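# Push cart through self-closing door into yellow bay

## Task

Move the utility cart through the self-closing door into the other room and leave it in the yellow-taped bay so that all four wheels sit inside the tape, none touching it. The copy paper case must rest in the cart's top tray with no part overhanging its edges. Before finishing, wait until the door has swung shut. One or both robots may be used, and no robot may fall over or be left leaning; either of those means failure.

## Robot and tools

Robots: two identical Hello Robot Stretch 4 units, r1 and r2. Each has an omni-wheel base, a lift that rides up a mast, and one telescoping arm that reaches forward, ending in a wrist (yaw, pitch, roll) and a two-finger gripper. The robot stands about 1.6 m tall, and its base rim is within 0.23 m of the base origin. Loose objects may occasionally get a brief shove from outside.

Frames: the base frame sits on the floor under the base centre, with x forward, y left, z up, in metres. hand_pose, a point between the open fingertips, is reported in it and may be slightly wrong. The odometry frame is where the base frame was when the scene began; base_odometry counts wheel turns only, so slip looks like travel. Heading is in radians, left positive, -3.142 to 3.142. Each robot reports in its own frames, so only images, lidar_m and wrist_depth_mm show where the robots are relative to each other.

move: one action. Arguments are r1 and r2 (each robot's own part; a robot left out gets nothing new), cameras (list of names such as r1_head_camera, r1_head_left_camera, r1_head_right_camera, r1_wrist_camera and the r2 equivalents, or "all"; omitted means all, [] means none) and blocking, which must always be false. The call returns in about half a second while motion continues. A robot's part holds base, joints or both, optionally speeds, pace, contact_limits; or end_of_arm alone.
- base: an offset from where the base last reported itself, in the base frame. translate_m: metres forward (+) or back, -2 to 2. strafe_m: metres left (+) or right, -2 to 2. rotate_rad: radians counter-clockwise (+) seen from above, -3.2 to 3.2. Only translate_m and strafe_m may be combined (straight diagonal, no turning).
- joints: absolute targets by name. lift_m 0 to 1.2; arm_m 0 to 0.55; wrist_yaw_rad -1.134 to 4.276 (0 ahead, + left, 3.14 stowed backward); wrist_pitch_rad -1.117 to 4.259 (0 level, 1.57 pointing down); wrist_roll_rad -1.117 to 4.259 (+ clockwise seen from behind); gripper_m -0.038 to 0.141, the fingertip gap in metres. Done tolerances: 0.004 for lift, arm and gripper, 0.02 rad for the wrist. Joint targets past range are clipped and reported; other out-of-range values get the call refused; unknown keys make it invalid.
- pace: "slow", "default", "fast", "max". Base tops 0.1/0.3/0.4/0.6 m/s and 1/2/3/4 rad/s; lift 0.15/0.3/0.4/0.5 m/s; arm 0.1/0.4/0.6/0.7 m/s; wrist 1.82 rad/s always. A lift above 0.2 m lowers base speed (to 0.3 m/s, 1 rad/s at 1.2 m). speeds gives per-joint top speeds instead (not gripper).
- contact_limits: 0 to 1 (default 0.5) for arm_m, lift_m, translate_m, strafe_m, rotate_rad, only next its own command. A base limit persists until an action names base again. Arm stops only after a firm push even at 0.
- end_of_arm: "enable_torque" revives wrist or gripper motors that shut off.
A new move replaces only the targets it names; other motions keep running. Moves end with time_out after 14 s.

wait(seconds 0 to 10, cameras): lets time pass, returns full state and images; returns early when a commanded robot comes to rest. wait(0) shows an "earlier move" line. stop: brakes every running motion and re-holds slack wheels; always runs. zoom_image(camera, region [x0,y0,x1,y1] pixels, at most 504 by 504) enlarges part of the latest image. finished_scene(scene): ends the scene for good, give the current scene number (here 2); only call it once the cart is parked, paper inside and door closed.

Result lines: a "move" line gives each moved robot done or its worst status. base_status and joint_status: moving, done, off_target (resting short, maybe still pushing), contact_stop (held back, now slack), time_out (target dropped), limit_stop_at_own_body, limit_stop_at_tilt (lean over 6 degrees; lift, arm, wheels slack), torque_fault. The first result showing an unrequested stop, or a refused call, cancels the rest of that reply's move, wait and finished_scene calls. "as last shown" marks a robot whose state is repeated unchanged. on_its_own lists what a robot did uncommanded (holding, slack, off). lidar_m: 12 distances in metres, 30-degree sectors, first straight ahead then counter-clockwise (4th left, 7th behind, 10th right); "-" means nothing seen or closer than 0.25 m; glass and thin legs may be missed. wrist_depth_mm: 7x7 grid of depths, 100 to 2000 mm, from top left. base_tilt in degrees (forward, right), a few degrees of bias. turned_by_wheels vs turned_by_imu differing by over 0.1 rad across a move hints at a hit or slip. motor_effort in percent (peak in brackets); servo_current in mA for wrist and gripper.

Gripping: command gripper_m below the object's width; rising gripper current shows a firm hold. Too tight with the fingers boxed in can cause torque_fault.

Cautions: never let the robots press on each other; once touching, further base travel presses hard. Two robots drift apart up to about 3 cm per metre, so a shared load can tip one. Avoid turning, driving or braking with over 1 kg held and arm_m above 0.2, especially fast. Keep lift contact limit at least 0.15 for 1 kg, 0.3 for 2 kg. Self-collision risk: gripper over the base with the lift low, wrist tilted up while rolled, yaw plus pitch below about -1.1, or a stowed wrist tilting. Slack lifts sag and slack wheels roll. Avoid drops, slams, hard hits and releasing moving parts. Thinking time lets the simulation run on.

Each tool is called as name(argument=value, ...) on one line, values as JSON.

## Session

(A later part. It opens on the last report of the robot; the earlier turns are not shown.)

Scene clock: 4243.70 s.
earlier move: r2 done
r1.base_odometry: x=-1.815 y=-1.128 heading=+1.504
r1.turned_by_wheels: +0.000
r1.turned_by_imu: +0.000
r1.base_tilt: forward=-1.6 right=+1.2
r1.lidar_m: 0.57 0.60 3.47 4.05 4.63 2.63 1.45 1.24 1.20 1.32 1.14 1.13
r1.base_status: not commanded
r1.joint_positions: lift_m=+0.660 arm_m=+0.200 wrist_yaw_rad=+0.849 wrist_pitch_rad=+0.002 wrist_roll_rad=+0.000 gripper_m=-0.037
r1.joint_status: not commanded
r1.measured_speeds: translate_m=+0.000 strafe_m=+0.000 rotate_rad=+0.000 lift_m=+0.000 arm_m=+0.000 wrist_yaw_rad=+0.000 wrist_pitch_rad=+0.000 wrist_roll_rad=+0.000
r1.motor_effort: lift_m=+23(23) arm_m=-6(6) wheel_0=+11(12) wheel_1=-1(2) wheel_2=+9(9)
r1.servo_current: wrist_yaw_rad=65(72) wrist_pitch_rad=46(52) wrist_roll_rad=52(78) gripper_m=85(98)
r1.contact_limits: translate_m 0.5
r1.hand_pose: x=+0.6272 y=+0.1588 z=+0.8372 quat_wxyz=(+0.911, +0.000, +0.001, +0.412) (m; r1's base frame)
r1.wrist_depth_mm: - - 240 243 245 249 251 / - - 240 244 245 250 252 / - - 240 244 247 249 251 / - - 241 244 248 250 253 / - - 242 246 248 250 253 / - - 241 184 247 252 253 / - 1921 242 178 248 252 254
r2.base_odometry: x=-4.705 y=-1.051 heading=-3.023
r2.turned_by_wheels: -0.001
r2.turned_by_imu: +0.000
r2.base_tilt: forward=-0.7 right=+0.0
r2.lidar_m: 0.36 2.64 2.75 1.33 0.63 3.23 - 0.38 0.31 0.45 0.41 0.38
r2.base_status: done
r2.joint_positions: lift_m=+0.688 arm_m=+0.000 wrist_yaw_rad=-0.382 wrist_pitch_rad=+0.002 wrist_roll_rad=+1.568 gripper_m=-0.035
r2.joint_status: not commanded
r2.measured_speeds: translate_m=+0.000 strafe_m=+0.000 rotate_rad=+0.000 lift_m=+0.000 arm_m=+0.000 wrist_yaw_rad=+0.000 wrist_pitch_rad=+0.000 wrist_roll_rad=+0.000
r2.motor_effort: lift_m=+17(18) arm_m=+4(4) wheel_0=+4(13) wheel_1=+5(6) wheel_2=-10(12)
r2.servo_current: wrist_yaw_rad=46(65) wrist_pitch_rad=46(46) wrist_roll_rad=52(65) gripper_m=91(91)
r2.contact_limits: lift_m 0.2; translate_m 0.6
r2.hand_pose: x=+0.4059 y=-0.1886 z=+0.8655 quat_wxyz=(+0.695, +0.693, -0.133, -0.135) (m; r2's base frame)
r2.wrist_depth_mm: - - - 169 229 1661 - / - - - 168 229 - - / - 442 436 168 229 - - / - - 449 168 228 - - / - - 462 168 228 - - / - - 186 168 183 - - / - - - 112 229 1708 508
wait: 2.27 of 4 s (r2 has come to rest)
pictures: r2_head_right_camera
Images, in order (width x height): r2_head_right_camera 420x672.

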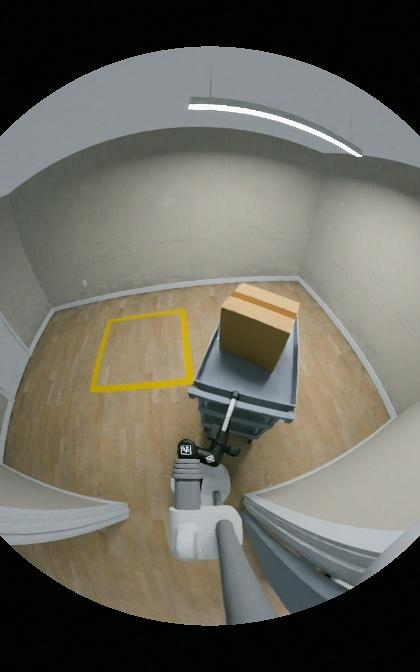

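move(blocking=false, r2={"base": {"translate_m": 0.141, "strafe_m": -0.0612}, "pace": "slow", "contact_limits": {"translate_m": 0.6}}, cameras=[])

wait(seconds=4, cameras=["r2_head_camera"])

Scene clock: 4274.67 s.
move: r2 moving
r1.base_odometry: x=-1.815 y=-1.128 heading=+1.504
r1.turned_by_wheels: +0.000
r1.turned_by_imu: +0.000
r1.base_tilt: forward=-1.6 right=+1.2
r1.lidar_m: 0.59 0.59 3.47 4.02 4.61 2.62 1.46 1.21 1.24 1.36 1.11 1.13
r1.base_status: not commanded
r1.joint_positions: lift_m=+0.660 arm_m=+0.200 wrist_yaw_rad=+0.849 wrist_pitch_rad=+0.002 wrist_roll_rad=+0.000 gripper_m=-0.037
r1.joint_status: not commanded
r1.measured_speeds: translate_m=+0.000 strafe_m=+0.000 rotate_rad=+0.000 lift_m=+0.000 arm_m=+0.000 wrist_yaw_rad=+0.000 wrist_pitch_rad=+0.000 wrist_roll_rad=+0.000
r1.motor_effort: lift_m=+23(23) arm_m=-5(6) wheel_0=+11(12) wheel_1=-1(1) wheel_2=+9(9)
r1.servo_current: wrist_yaw_rad=46(65) wrist_pitch_rad=52(52) wrist_roll_rad=46(59) gripper_m=85(91)
r1.contact_limits: translate_m 0.5
r1.hand_pose: x=+0.6272 y=+0.1588 z=+0.8372 quat_wxyz=(+0.911, +0.000, +0.001, +0.412) (m; r1's base frame)
r1.wrist_depth_mm: - - 240 242 245 249 252 / - - 240 244 246 249 252 / - - 241 243 247 249 252 / - - 241 245 248 250 252 / - - 241 245 248 251 252 / - - 240 184 247 251 253 / - 1921 242 178 248 252 254
r2.base_odometry: x=-4.718 y=-1.047 heading=-3.023
r2.turned_by_wheels: +0.000
r2.turned_by_imu: +0.000
r2.base_tilt: forward=-0.7 right=+0.0
r2.lidar_m: 0.36 2.64 2.75 1.37 0.63 3.22 - 0.38 0.30 0.48 0.41 0.39
r2.base_status: translate_m moving; strafe_m moving
r2.joint_positions: lift_m=+0.688 arm_m=+0.000 wrist_yaw_rad=-0.383 wrist_pitch_rad=+0.002 wrist_roll_rad=+1.568 gripper_m=-0.035
r2.joint_status: not commanded
r2.measured_speeds: translate_m=+0.049 strafe_m=-0.021 rotate_rad=-0.002 lift_m=+0.000 arm_m=+0.000 wrist_yaw_rad=+0.000 wrist_pitch_rad=+0.000 wrist_roll_rad=+0.000
r2.motor_effort: lift_m=+17(18) arm_m=+4(4) wheel_0=+8(11) wheel_1=+6(7) wheel_2=-13(15)
r2.servo_current: wrist_yaw_rad=52(65) wrist_pitch_rad=46(46) wrist_roll_rad=59(59) gripper_m=85(98)
r2.contact_limits: lift_m 0.2; translate_m 0.6
r2.hand_pose: x=+0.4058 y=-0.1888 z=+0.8655 quat_wxyz=(+0.695, +0.693, -0.133, -0.135) (m; r2's base frame)
r2.wrist_depth_mm: - - - 169 229 1708 - / - - - 169 229 - - / - 439 433 168 229 - - / - - 449 168 227 - - / - - 466 167 227 - - / - - 184 167 183 - - / - - - 112 226 1708 512
pictures: none
No camera images: "cameras" was empty.

Scene clock: 4276.90 s.
earlier move: r2 done
r1.base_odometry: x=-1.815 y=-1.128 heading=+1.504
r1.turned_by_wheels: +0.000
r1.turned_by_imu: +0.000
r1.base_tilt: forward=-1.6 right=+1.2
r1.lidar_m: 0.58 0.60 3.47 4.02 4.63 2.62 1.45 1.24 1.23 1.36 1.12 1.12
r1.base_status: not commanded
r1.joint_positions: lift_m=+0.660 arm_m=+0.200 wrist_yaw_rad=+0.849 wrist_pitch_rad=+0.002 wrist_roll_rad=+0.000 gripper_m=-0.037
r1.joint_status: not commanded
r1.measured_speeds: translate_m=+0.000 strafe_m=+0.000 rotate_rad=+0.000 lift_m=+0.000 arm_m=+0.000 wrist_yaw_rad=+0.000 wrist_pitch_rad=+0.000 wrist_roll_rad=+0.000
r1.motor_effort: lift_m=+23(23) arm_m=-5(6) wheel_0=+11(12) wheel_1=-1(2) wheel_2=+9(9)
r1.servo_current: wrist_yaw_rad=59(65) wrist_pitch_rad=39(52) wrist_roll_rad=39(72) gripper_m=91(91)
r1.contact_limits: translate_m 0.5
r1.hand_pose: x=+0.6272 y=+0.1588 z=+0.8372 quat_wxyz=(+0.911, +0.000, +0.001, +0.412) (m; r1's base frame)
r1.wrist_depth_mm: - - 239 243 245 248 251 / - - 240 244 247 249 251 / - - 240 244 247 249 253 / - - 241 244 248 250 252 / - - 241 245 248 251 253 / - - 241 185 248 251 253 / - 1983 243 178 248 252 254
r2.base_odometry: x=-4.852 y=-1.007 heading=-3.023
r2.turned_by_wheels: +0.000
r2.turned_by_imu: +0.000
r2.base_tilt: forward=-0.7 right=+0.1
r2.lidar_m: 0.37 2.51 2.81 2.32 0.73 3.31 - 0.35 0.35 0.80 0.42 0.38
r2.base_status: done
r2.joint_positions: lift_m=+0.688 arm_m=+0.000 wrist_yaw_rad=-0.383 wrist_pitch_rad=+0.002 wrist_roll_rad=+1.568 gripper_m=-0.035
r2.joint_status: not commanded
r2.measured_speeds: translate_m=+0.000 strafe_m=+0.000 rotate_rad=+0.000 lift_m=+0.000 arm_m=+0.000 wrist_yaw_rad=+0.000 wrist_pitch_rad=+0.000 wrist_roll_rad=+0.000
r2.motor_effort: lift_m=+17(18) arm_m=+4(4) wheel_0=+3(11) wheel_1=+4(7) wheel_2=-8(15)
r2.servo_current: wrist_yaw_rad=46(65) wrist_pitch_rad=39(46) wrist_roll_rad=46(65) gripper_m=91(98)
r2.contact_limits: lift_m 0.2; translate_m 0.6
r2.hand_pose: x=+0.4057 y=-0.1888 z=+0.8655 quat_wxyz=(+0.695, +0.693, -0.134, -0.136) (m; r2's base frame)
r2.wrist_depth_mm: - - - 171 230 1661 - / - - - 171 230 - - / - - 433 169 230 - - / - - 449 169 229 - - / - - 462 168 228 - - / - - 185 168 183 - - / - - - 112 225 1661 517
wait: 2.23 of 4 s (r2 has come to rest)
pictures: r2_head_camera
Images, in order (width x height): r2_head_camera 420x560.

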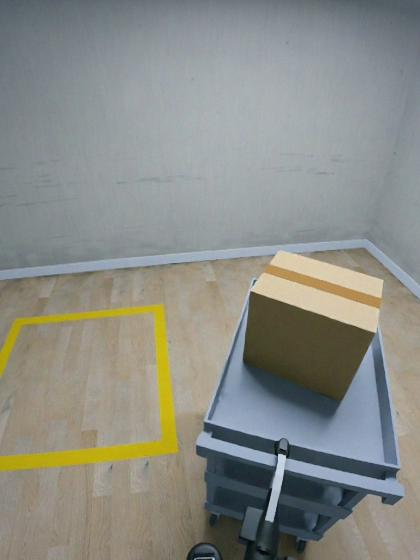

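move(blocking=false, r2={"base": {"translate_m": 0.0728, "strafe_m": -0.2322}, "pace": "slow", "contact_limits": {"translate_m": 0.6}}, cameras=[])

wait(seconds=4.5, cameras=["r2_head_camera"])

Scene clock: 4285.37 s.
move: r2 moving
r1.base_odometry: x=-1.815 y=-1.128 heading=+1.504
r1.turned_by_wheels: +0.000
r1.turned_by_imu: +0.000
r1.base_tilt: forward=-1.6 right=+1.3
r1.lidar_m: 0.60 0.57 3.48 4.01 4.64 2.63 1.46 1.22 1.22 1.35 1.13 1.13
r1.base_status: not commanded
r1.joint_positions: lift_m=+0.660 arm_m=+0.200 wrist_yaw_rad=+0.849 wrist_pitch_rad=+0.002 wrist_roll_rad=+0.000 gripper_m=-0.037
r1.joint_status: not commanded
r1.measured_speeds: translate_m=+0.000 strafe_m=+0.000 rotate_rad=+0.000 lift_m=+0.000 arm_m=+0.000 wrist_yaw_rad=+0.000 wrist_pitch_rad=+0.000 wrist_roll_rad=+0.000
r1.motor_effort: lift_m=+23(23) arm_m=-6(6) wheel_0=+11(12) wheel_1=-1(2) wheel_2=+9(9)
r1.servo_current: wrist_yaw_rad=65(65) wrist_pitch_rad=33(46) wrist_roll_rad=59(65) gripper_m=91(91)
r1.contact_limits: translate_m 0.5
r1.hand_pose: x=+0.6272 y=+0.1588 z=+0.8372 quat_wxyz=(+0.911, +0.000, +0.001, +0.412) (m; r1's base frame)
r1.wrist_depth_mm: - - 239 242 245 248 251 / - - 240 243 246 249 251 / - - 240 243 247 249 252 / - - 241 245 247 250 253 / - - 242 245 247 250 253 / - - 241 184 247 251 253 / - 1921 242 178 248 252 254
r2.base_odometry: x=-4.857 y=-0.995 heading=-3.023
r2.turned_by_wheels: +0.000
r2.turned_by_imu: +0.001
r2.base_tilt: forward=-0.7 right=+0.1
r2.lidar_m: 0.36 2.50 2.83 2.35 0.77 3.33 - 0.32 0.32 0.80 0.40 0.38
r2.base_status: translate_m moving; strafe_m moving
r2.joint_positions: lift_m=+0.688 arm_m=+0.000 wrist_yaw_rad=-0.383 wrist_pitch_rad=+0.002 wrist_roll_rad=+1.568 gripper_m=-0.035
r2.joint_status: not commanded
r2.measured_speeds: translate_m=+0.014 strafe_m=-0.047 rotate_rad=-0.001 lift_m=+0.000 arm_m=+0.000 wrist_yaw_rad=+0.000 wrist_pitch_rad=+0.000 wrist_roll_rad=+0.000
r2.motor_effort: lift_m=+17(18) arm_m=+3(4) wheel_0=+12(12) wheel_1=-5(7) wheel_2=-8(11)
r2.servo_current: wrist_yaw_rad=39(52) wrist_pitch_rad=46(46) wrist_roll_rad=46(52) gripper_m=98(98)
r2.contact_limits: lift_m 0.2; translate_m 0.6
r2.hand_pose: x=+0.4057 y=-0.1888 z=+0.8655 quat_wxyz=(+0.695, +0.693, -0.134, -0.136) (m; r2's base frame)
r2.wrist_depth_mm: - - - 170 231 1661 - / - - - 170 229 - - / - 436 436 169 229 - - / - 452 452 168 229 - - / - - 462 167 228 - - / - - 186 168 181 - - / - - - 112 227 1708 517
pictures: none
No camera images: "cameras" was empty.

Scene clock: 4288.57 s.
earlier move: r2 done
r1.base_odometry: x=-1.815 y=-1.128 heading=+1.504
r1.turned_by_wheels: +0.000
r1.turned_by_imu: +0.000
r1.base_tilt: forward=-1.6 right=+1.3
r1.lidar_m: 0.57 0.59 3.45 3.99 4.60 2.60 1.45 1.23 1.24 1.34 1.12 1.12
r1.base_status: not commanded
r1.joint_positions: lift_m=+0.660 arm_m=+0.200 wrist_yaw_rad=+0.849 wrist_pitch_rad=+0.002 wrist_roll_rad=+0.000 gripper_m=-0.037
r1.joint_status: not commanded
r1.measured_speeds: translate_m=+0.000 strafe_m=+0.000 rotate_rad=+0.000 lift_m=+0.000 arm_m=+0.000 wrist_yaw_rad=+0.000 wrist_pitch_rad=+0.000 wrist_roll_rad=+0.000
r1.motor_effort: lift_m=+23(23) arm_m=-5(6) wheel_0=+11(12) wheel_1=-1(2) wheel_2=+9(9)
r1.servo_current: wrist_yaw_rad=59(72) wrist_pitch_rad=26(52) wrist_roll_rad=33(72) gripper_m=85(98)
r1.contact_limits: translate_m 0.5
r1.hand_pose: x=+0.6272 y=+0.1588 z=+0.8372 quat_wxyz=(+0.911, +0.000, +0.001, +0.412) (m; r1's base frame)
r1.wrist_depth_mm: - - 239 243 245 249 250 / - - 239 243 247 249 252 / - - 241 244 247 250 251 / - - 241 245 247 250 252 / - - 242 246 247 251 253 / - - 240 184 248 252 253 / - 1921 242 178 248 252 254
r2.base_odometry: x=-4.951 y=-0.785 heading=-3.023
r2.turned_by_wheels: +0.000
r2.turned_by_imu: +0.002
r2.base_tilt: forward=-0.7 right=+0.0
r2.lidar_m: 0.34 2.46 3.06 2.60 1.00 3.64 0.31 0.31 0.41 0.92 0.48 0.40
r2.base_status: done
r2.joint_positions: lift_m=+0.688 arm_m=+0.000 wrist_yaw_rad=-0.375 wrist_pitch_rad=+0.002 wrist_roll_rad=+1.568 gripper_m=-0.035
r2.joint_status: not commanded
r2.measured_speeds: translate_m=+0.000 strafe_m=+0.000 rotate_rad=+0.000 lift_m=+0.000 arm_m=+0.000 wrist_yaw_rad=+0.000 wrist_pitch_rad=+0.000 wrist_roll_rad=+0.000
r2.motor_effort: lift_m=+17(18) arm_m=+4(4) wheel_0=+6(16) wheel_1=-3(8) wheel_2=-2(11)
r2.servo_current: wrist_yaw_rad=46(59) wrist_pitch_rad=39(52) wrist_roll_rad=52(65) gripper_m=85(98)
r2.contact_limits: lift_m 0.2; translate_m 0.6
r2.hand_pose: x=+0.4072 y=-0.1870 z=+0.8655 quat_wxyz=(+0.696, +0.694, -0.131, -0.133) (m; r2's base frame)
r2.wrist_depth_mm: - - - 213 282 1661 1182 / - - - 204 270 1808 - / - - - 193 256 1983 - / - - 462 186 247 - - / - - 455 178 236 - - / - - 186 169 181 - - / - - 442 112 219 - -
wait: 3.20 of 4.5 s (r2 has come to rest)
pictures: r2_head_camera
Images, in order (width x height): r2_head_camera 420x560.

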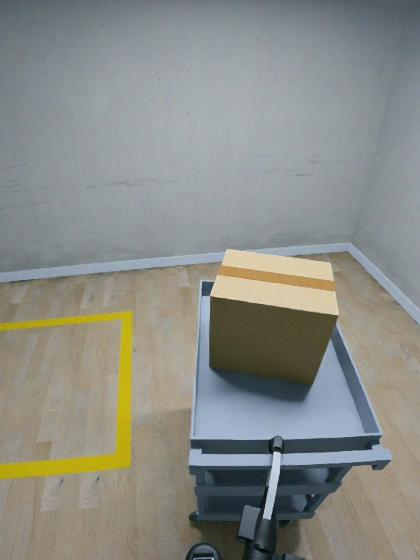

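move(blocking=false, r2={"base": {"translate_m": 0.0373, "strafe_m": -0.325}, "joints": {"wrist_yaw_rad": -0.05}, "speeds": {"wrist_yaw_rad": 0.1}, "pace": "slow", "contact_limits": {"translate_m": 0.6}}, cameras=[])

wait(seconds=5.5, cameras=["r2_head_camera"])

Scene clock: 4311.23 s.
move: r2 moving
r1.base_odometry: x=-1.815 y=-1.128 heading=+1.504
r1.turned_by_wheels: +0.000
r1.turned_by_imu: +0.000
r1.base_tilt: forward=-1.6 right=+1.3
r1.lidar_m: 0.59 0.59 3.47 4.04 4.64 2.60 1.48 1.22 1.22 1.34 1.14 1.14
r1.base_status: not commanded
r1.joint_positions: lift_m=+0.660 arm_m=+0.200 wrist_yaw_rad=+0.849 wrist_pitch_rad=+0.002 wrist_roll_rad=+0.000 gripper_m=-0.037
r1.joint_status: not commanded
r1.measured_speeds: translate_m=+0.000 strafe_m=+0.000 rotate_rad=+0.000 lift_m=+0.000 arm_m=+0.000 wrist_yaw_rad=+0.000 wrist_pitch_rad=+0.000 wrist_roll_rad=+0.000
r1.motor_effort: lift_m=+23(23) arm_m=-5(6) wheel_0=+11(12) wheel_1=-1(1) wheel_2=+9(9)
r1.servo_current: wrist_yaw_rad=39(59) wrist_pitch_rad=46(46) wrist_roll_rad=26(59) gripper_m=78(91)
r1.contact_limits: translate_m 0.5
r1.hand_pose: x=+0.6272 y=+0.1588 z=+0.8372 quat_wxyz=(+0.911, +0.000, +0.001, +0.412) (m; r1's base frame)
r1.wrist_depth_mm: - - 240 243 245 249 251 / - - 240 245 246 249 251 / - - 240 244 247 249 252 / - - 242 244 247 250 251 / - - 241 245 248 251 252 / - - 242 184 247 251 253 / - 1921 242 178 249 252 254
r2.base_odometry: x=-4.954 y=-0.772 heading=-3.023
r2.turned_by_wheels: +0.000
r2.turned_by_imu: +0.000
r2.base_tilt: forward=-0.7 right=+0.1
r2.lidar_m: 0.34 2.46 3.10 2.62 0.99 3.64 0.29 0.32 0.41 0.91 0.49 0.40
r2.base_status: translate_m moving; strafe_m moving
r2.joint_positions: lift_m=+0.688 arm_m=+0.000 wrist_yaw_rad=-0.338 wrist_pitch_rad=+0.002 wrist_roll_rad=+1.568 gripper_m=-0.035
r2.joint_status: wrist_yaw_rad moving
r2.measured_speeds: translate_m=+0.006 strafe_m=-0.054 rotate_rad=-0.001 lift_m=+0.000 arm_m=+0.000 wrist_yaw_rad=+0.091 wrist_pitch_rad=+0.000 wrist_roll_rad=+0.000
r2.motor_effort: lift_m=+17(18) arm_m=+4(4) wheel_0=+12(14) wheel_1=-6(8) wheel_2=-8(8)
r2.servo_current: wrist_yaw_rad=39(78) wrist_pitch_rad=46(46) wrist_roll_rad=39(52) gripper_m=85(91)
r2.contact_limits: lift_m 0.2; translate_m 0.6
r2.hand_pose: x=+0.4139 y=-0.1782 z=+0.8655 quat_wxyz=(+0.698, +0.696, -0.118, -0.120) (m; r2's base frame)
r2.wrist_depth_mm: - - - 209 278 1618 1182 / - - - 202 266 1808 - / - - - 191 255 1983 - / - - 459 184 243 - - / - - 455 176 235 - - / - - 184 169 181 - - / - - 445 112 220 - -
pictures: none
No camera images: "cameras" was empty.

Scene clock: 4315.20 s.
earlier move: r2 done
r1.base_odometry: x=-1.815 y=-1.128 heading=+1.504
r1.turned_by_wheels: +0.000
r1.turned_by_imu: +0.000
r1.base_tilt: forward=-1.6 right=+1.2
r1.lidar_m: 0.59 0.58 3.47 4.01 4.64 2.63 1.48 1.21 1.25 1.34 1.09 1.12
r1.base_status: not commanded
r1.joint_positions: lift_m=+0.660 arm_m=+0.200 wrist_yaw_rad=+0.849 wrist_pitch_rad=+0.002 wrist_roll_rad=+0.000 gripper_m=-0.037
r1.joint_status: not commanded
r1.measured_speeds: translate_m=+0.000 strafe_m=+0.000 rotate_rad=+0.000 lift_m=+0.000 arm_m=+0.000 wrist_yaw_rad=+0.000 wrist_pitch_rad=+0.000 wrist_roll_rad=+0.000
r1.motor_effort: lift_m=+23(23) arm_m=-5(6) wheel_0=+11(12) wheel_1=-1(2) wheel_2=+9(9)
r1.servo_current: wrist_yaw_rad=52(72) wrist_pitch_rad=39(52) wrist_roll_rad=52(65) gripper_m=91(91)
r1.contact_limits: translate_m 0.5
r1.hand_pose: x=+0.6272 y=+0.1588 z=+0.8372 quat_wxyz=(+0.911, +0.000, +0.001, +0.412) (m; r1's base frame)
r1.wrist_depth_mm: - - 240 244 245 248 251 / - - 240 244 247 249 251 / - - 240 244 246 249 251 / - - 241 244 247 249 253 / - - 242 245 248 250 253 / - - 241 184 248 251 253 / - 1921 242 178 248 252 253
r2.base_odometry: x=-5.027 y=-0.467 heading=-3.023
r2.turned_by_wheels: +0.000
r2.turned_by_imu: +0.002
r2.base_tilt: forward=-0.7 right=+0.1
r2.lidar_m: 0.33 2.46 3.12 2.53 1.27 0.36 0.32 0.31 0.42 0.93 1.54 0.42
r2.base_status: done
r2.joint_positions: lift_m=+0.688 arm_m=+0.000 wrist_yaw_rad=-0.044 wrist_pitch_rad=+0.002 wrist_roll_rad=+1.568 gripper_m=-0.035
r2.joint_status: all done
r2.measured_speeds: translate_m=+0.000 strafe_m=+0.000 rotate_rad=+0.000 lift_m=+0.000 arm_m=+0.000 wrist_yaw_rad=+0.000 wrist_pitch_rad=+0.000 wrist_roll_rad=+0.000
r2.motor_effort: lift_m=+17(18) arm_m=+4(4) wheel_0=+7(15) wheel_1=-4(8) wheel_2=-1(9)
r2.servo_current: wrist_yaw_rad=39(98) wrist_pitch_rad=46(52) wrist_roll_rad=46(59) gripper_m=91(98)
r2.contact_limits: lift_m 0.2; translate_m 0.6
r2.hand_pose: x=+0.4551 y=-0.1001 z=+0.8655 quat_wxyz=(+0.708, +0.706, -0.015, -0.017) (m; r2's base frame)
r2.wrist_depth_mm: - - - 212 279 1661 1205 / - - - 202 266 1808 - / - - - 192 255 1983 - / - - 455 186 244 - - / - - 452 177 235 - - / - - 186 170 181 - - / - 449 452 112 220 - -
wait: 3.97 of 5.5 s (r2 has come to rest)
pictures: r2_head_camera
Images, in order (width x height): r2_head_camera 420x560.

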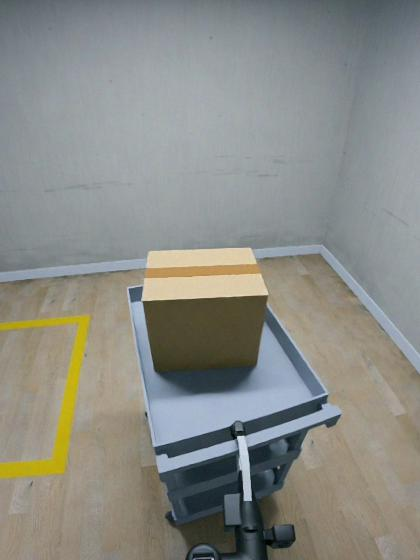

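move(blocking=false, cameras=["r2_head_camera"])

Scene clock: 4348.47 s.
r1.base_odometry: x=-1.815 y=-1.128 heading=+1.504
r1.turned_by_wheels: +0.000
r1.turned_by_imu: +0.000
r1.base_tilt: forward=-1.6 right=+1.2
r1.lidar_m: 0.56 0.60 3.48 4.03 4.65 2.62 1.42 1.22 1.24 1.31 1.14 1.13
r1.base_status: not commanded
r1.joint_positions: lift_m=+0.660 arm_m=+0.200 wrist_yaw_rad=+0.849 wrist_pitch_rad=+0.002 wrist_roll_rad=+0.000 gripper_m=-0.037
r1.joint_status: not commanded
r1.measured_speeds: translate_m=+0.000 strafe_m=+0.000 rotate_rad=+0.000 lift_m=+0.000 arm_m=+0.000 wrist_yaw_rad=+0.000 wrist_pitch_rad=+0.000 wrist_roll_rad=+0.000
r1.motor_effort: lift_m=+23(23) arm_m=-6(6) wheel_0=+12(12) wheel_1=-1(2) wheel_2=+9(9)
r1.servo_current: wrist_yaw_rad=52(72) wrist_pitch_rad=39(52) wrist_roll_rad=39(65) gripper_m=78(91)
r1.contact_limits: translate_m 0.5
r1.hand_pose: x=+0.6272 y=+0.1588 z=+0.8372 quat_wxyz=(+0.911, +0.000, +0.001, +0.412) (m; r1's base frame)
r1.wrist_depth_mm: - - 239 243 245 248 250 / - - 240 244 246 249 251 / - - 240 244 248 250 252 / - - 241 244 247 249 252 / - - 242 245 247 251 252 / - - 241 183 248 251 253 / - 1863 242 178 248 252 254
r2.base_odometry: x=-5.027 y=-0.467 heading=-3.023
r2.turned_by_wheels: +0.000
r2.turned_by_imu: +0.000
r2.base_tilt: forward=-0.7 right=+0.0
r2.lidar_m: 0.31 2.43 3.15 2.48 1.29 0.35 0.31 0.32 0.42 0.94 1.57 0.42
r2.base_status: done
r2.joint_positions: lift_m=+0.688 arm_m=+0.000 wrist_yaw_rad=-0.044 wrist_pitch_rad=+0.002 wrist_roll_rad=+1.568 gripper_m=-0.035
r2.joint_status: all done
r2.measured_speeds: translate_m=+0.000 strafe_m=+0.000 rotate_rad=+0.000 lift_m=+0.000 arm_m=+0.000 wrist_yaw_rad=+0.000 wrist_pitch_rad=+0.000 wrist_roll_rad=+0.000
r2.motor_effort: lift_m=+17(18) arm_m=+4(4) wheel_0=+7(15) wheel_1=-4(8) wheel_2=-1(9)
r2.servo_current: wrist_yaw_rad=39(98) wrist_pitch_rad=39(52) wrist_roll_rad=52(59) gripper_m=91(98)
r2.contact_limits: lift_m 0.2; translate_m 0.6
r2.hand_pose: x=+0.4551 y=-0.1001 z=+0.8655 quat_wxyz=(+0.708, +0.706, -0.015, -0.017) (m; r2's base frame)
r2.wrist_depth_mm: - - - 213 279 1618 1205 / - - - 203 267 1863 - / - - - 193 256 1983 - / - - 459 186 245 - - / - - 452 178 236 - - / - - 186 170 181 - - / - 449 445 112 220 - -
pictures: r2_head_camera
Images, in order (width x height): r2_head_camera 420x560.

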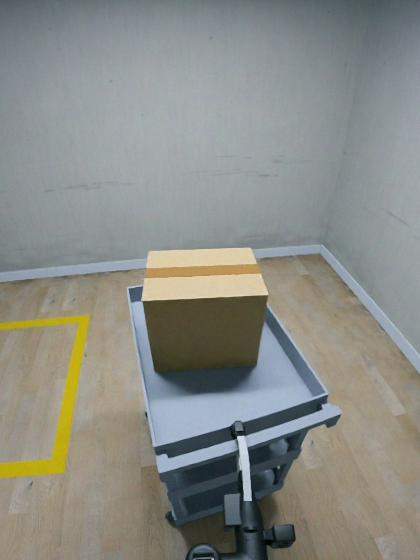

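move(blocking=false, cameras=[], r2={"base": {"translate_m": 0.078, "strafe_m": -0.305}, "joints": {"wrist_yaw_rad": 0.206}, "speeds": {"wrist_yaw_rad": 0.075}, "pace": "slow", "contact_limits": {"translate_m": 0.6}})

wait(seconds=6, cameras=["r2_head_camera"])

Scene clock: 4382.47 s.
move: r2 moving
r1.base_odometry: x=-1.815 y=-1.128 heading=+1.504
r1.turned_by_wheels: +0.000
r1.turned_by_imu: +0.000
r1.base_tilt: forward=-1.6 right=+1.2
r1.lidar_m: 0.57 0.59 3.46 4.01 4.63 2.66 1.45 1.23 1.23 1.34 1.14 1.14
r1.base_status: not commanded
r1.joint_positions: lift_m=+0.660 arm_m=+0.200 wrist_yaw_rad=+0.849 wrist_pitch_rad=+0.002 wrist_roll_rad=+0.000 gripper_m=-0.037
r1.joint_status: not commanded
r1.measured_speeds: translate_m=+0.000 strafe_m=+0.000 rotate_rad=+0.000 lift_m=+0.000 arm_m=+0.000 wrist_yaw_rad=+0.000 wrist_pitch_rad=+0.000 wrist_roll_rad=+0.000
r1.motor_effort: lift_m=+23(23) arm_m=-5(6) wheel_0=+12(12) wheel_1=-1(1) wheel_2=+9(9)
r1.servo_current: wrist_yaw_rad=46(65) wrist_pitch_rad=33(46) wrist_roll_rad=46(59) gripper_m=85(91)
r1.contact_limits: translate_m 0.5
r1.hand_pose: x=+0.6272 y=+0.1588 z=+0.8372 quat_wxyz=(+0.911, +0.000, +0.001, +0.412) (m; r1's base frame)
r1.wrist_depth_mm: - - 240 243 245 248 251 / - - 240 244 245 249 250 / - - 240 245 247 250 252 / - - 242 244 247 250 252 / - - 242 245 248 251 253 / - - 241 184 248 251 254 / - 1921 242 178 248 253 254
r2.base_odometry: x=-5.031 y=-0.455 heading=-3.023
r2.turned_by_wheels: +0.000
r2.turned_by_imu: +0.000
r2.base_tilt: forward=-0.7 right=+0.0
r2.lidar_m: 0.35 0.37 3.11 2.95 1.30 0.35 0.28 0.31 0.43 0.93 1.52 0.44
r2.base_status: translate_m moving; strafe_m moving
r2.joint_positions: lift_m=+0.688 arm_m=+0.000 wrist_yaw_rad=-0.017 wrist_pitch_rad=+0.002 wrist_roll_rad=+1.568 gripper_m=-0.035
r2.joint_status: wrist_yaw_rad moving
r2.measured_speeds: translate_m=+0.012 strafe_m=-0.050 rotate_rad=+0.000 lift_m=+0.000 arm_m=+0.000 wrist_yaw_rad=+0.067 wrist_pitch_rad=+0.000 wrist_roll_rad=+0.000
r2.motor_effort: lift_m=+17(18) arm_m=+3(4) wheel_0=+10(13) wheel_1=-7(8) wheel_2=-7(7)
r2.servo_current: wrist_yaw_rad=59(91) wrist_pitch_rad=39(46) wrist_roll_rad=46(65) gripper_m=85(91)
r2.contact_limits: lift_m 0.2; translate_m 0.6
r2.hand_pose: x=+0.4578 y=-0.0923 z=+0.8655 quat_wxyz=(+0.708, +0.706, -0.005, -0.007) (m; r2's base frame)
r2.wrist_depth_mm: - - - 210 278 1808 1205 / - - - 200 265 1921 - / - - - 191 253 1983 - / - - 452 185 244 - - / - - 455 177 235 - - / - - 185 170 181 - - / - - 452 112 219 - -
pictures: none
No camera images: "cameras" was empty.

Scene clock: 4386.37 s.
earlier move: r2 done
r1.base_odometry: x=-1.815 y=-1.128 heading=+1.504
r1.turned_by_wheels: +0.000
r1.turned_by_imu: +0.000
r1.base_tilt: forward=-1.6 right=+1.2
r1.lidar_m: 0.61 0.59 3.46 4.02 4.64 2.63 1.47 1.21 1.24 1.35 1.11 1.13
r1.base_status: not commanded
r1.joint_positions: lift_m=+0.660 arm_m=+0.200 wrist_yaw_rad=+0.849 wrist_pitch_rad=+0.002 wrist_roll_rad=+0.000 gripper_m=-0.037
r1.joint_status: not commanded
r1.measured_speeds: translate_m=+0.000 strafe_m=+0.000 rotate_rad=+0.000 lift_m=+0.000 arm_m=+0.000 wrist_yaw_rad=+0.000 wrist_pitch_rad=+0.000 wrist_roll_rad=+0.000
r1.motor_effort: lift_m=+23(23) arm_m=-5(6) wheel_0=+11(12) wheel_1=-1(2) wheel_2=+9(9)
r1.servo_current: wrist_yaw_rad=52(72) wrist_pitch_rad=46(52) wrist_roll_rad=26(65) gripper_m=85(98)
r1.contact_limits: translate_m 0.5
r1.hand_pose: x=+0.6272 y=+0.1588 z=+0.8372 quat_wxyz=(+0.911, +0.000, +0.001, +0.412) (m; r1's base frame)
r1.wrist_depth_mm: - - 240 243 246 248 251 / - - 240 244 246 249 252 / - - 240 244 246 249 252 / - - 241 245 248 251 252 / - - 242 245 249 251 253 / - - 241 183 247 251 253 / - 1921 242 178 247 252 253
r2.base_odometry: x=-5.140 y=-0.173 heading=-3.023
r2.turned_by_wheels: +0.000
r2.turned_by_imu: +0.002
r2.base_tilt: forward=-0.7 right=+0.1
r2.lidar_m: 0.34 0.33 3.05 2.82 0.62 0.39 0.33 0.36 0.45 0.98 1.23 0.45
r2.base_status: done
r2.joint_positions: lift_m=+0.688 arm_m=+0.000 wrist_yaw_rad=+0.210 wrist_pitch_rad=+0.002 wrist_roll_rad=+1.568 gripper_m=-0.035
r2.joint_status: all done
r2.measured_speeds: translate_m=+0.000 strafe_m=+0.000 rotate_rad=+0.000 lift_m=+0.000 arm_m=+0.000 wrist_yaw_rad=+0.000 wrist_pitch_rad=+0.000 wrist_roll_rad=+0.000
r2.motor_effort: lift_m=+17(18) arm_m=+4(4) wheel_0=+7(14) wheel_1=-5(8) wheel_2=-3(10)
r2.servo_current: wrist_yaw_rad=39(91) wrist_pitch_rad=39(46) wrist_roll_rad=52(65) gripper_m=85(98)
r2.contact_limits: lift_m 0.2; translate_m 0.6
r2.hand_pose: x=+0.4712 y=-0.0255 z=+0.8655 quat_wxyz=(+0.704, +0.702, +0.075, +0.073) (m; r2's base frame)
r2.wrist_depth_mm: - - - 227 298 1464 1118 / - - - 211 278 1863 1308 / - - - 198 264 1921 - / - - 462 190 249 - - / - - 455 178 237 - - / - - 185 169 181 - - / - 442 436 112 217 - -
wait: 3.90 of 6 s (r2 has come to rest)
pictures: r2_head_camera
Images, in order (width x height): r2_head_camera 420x560.

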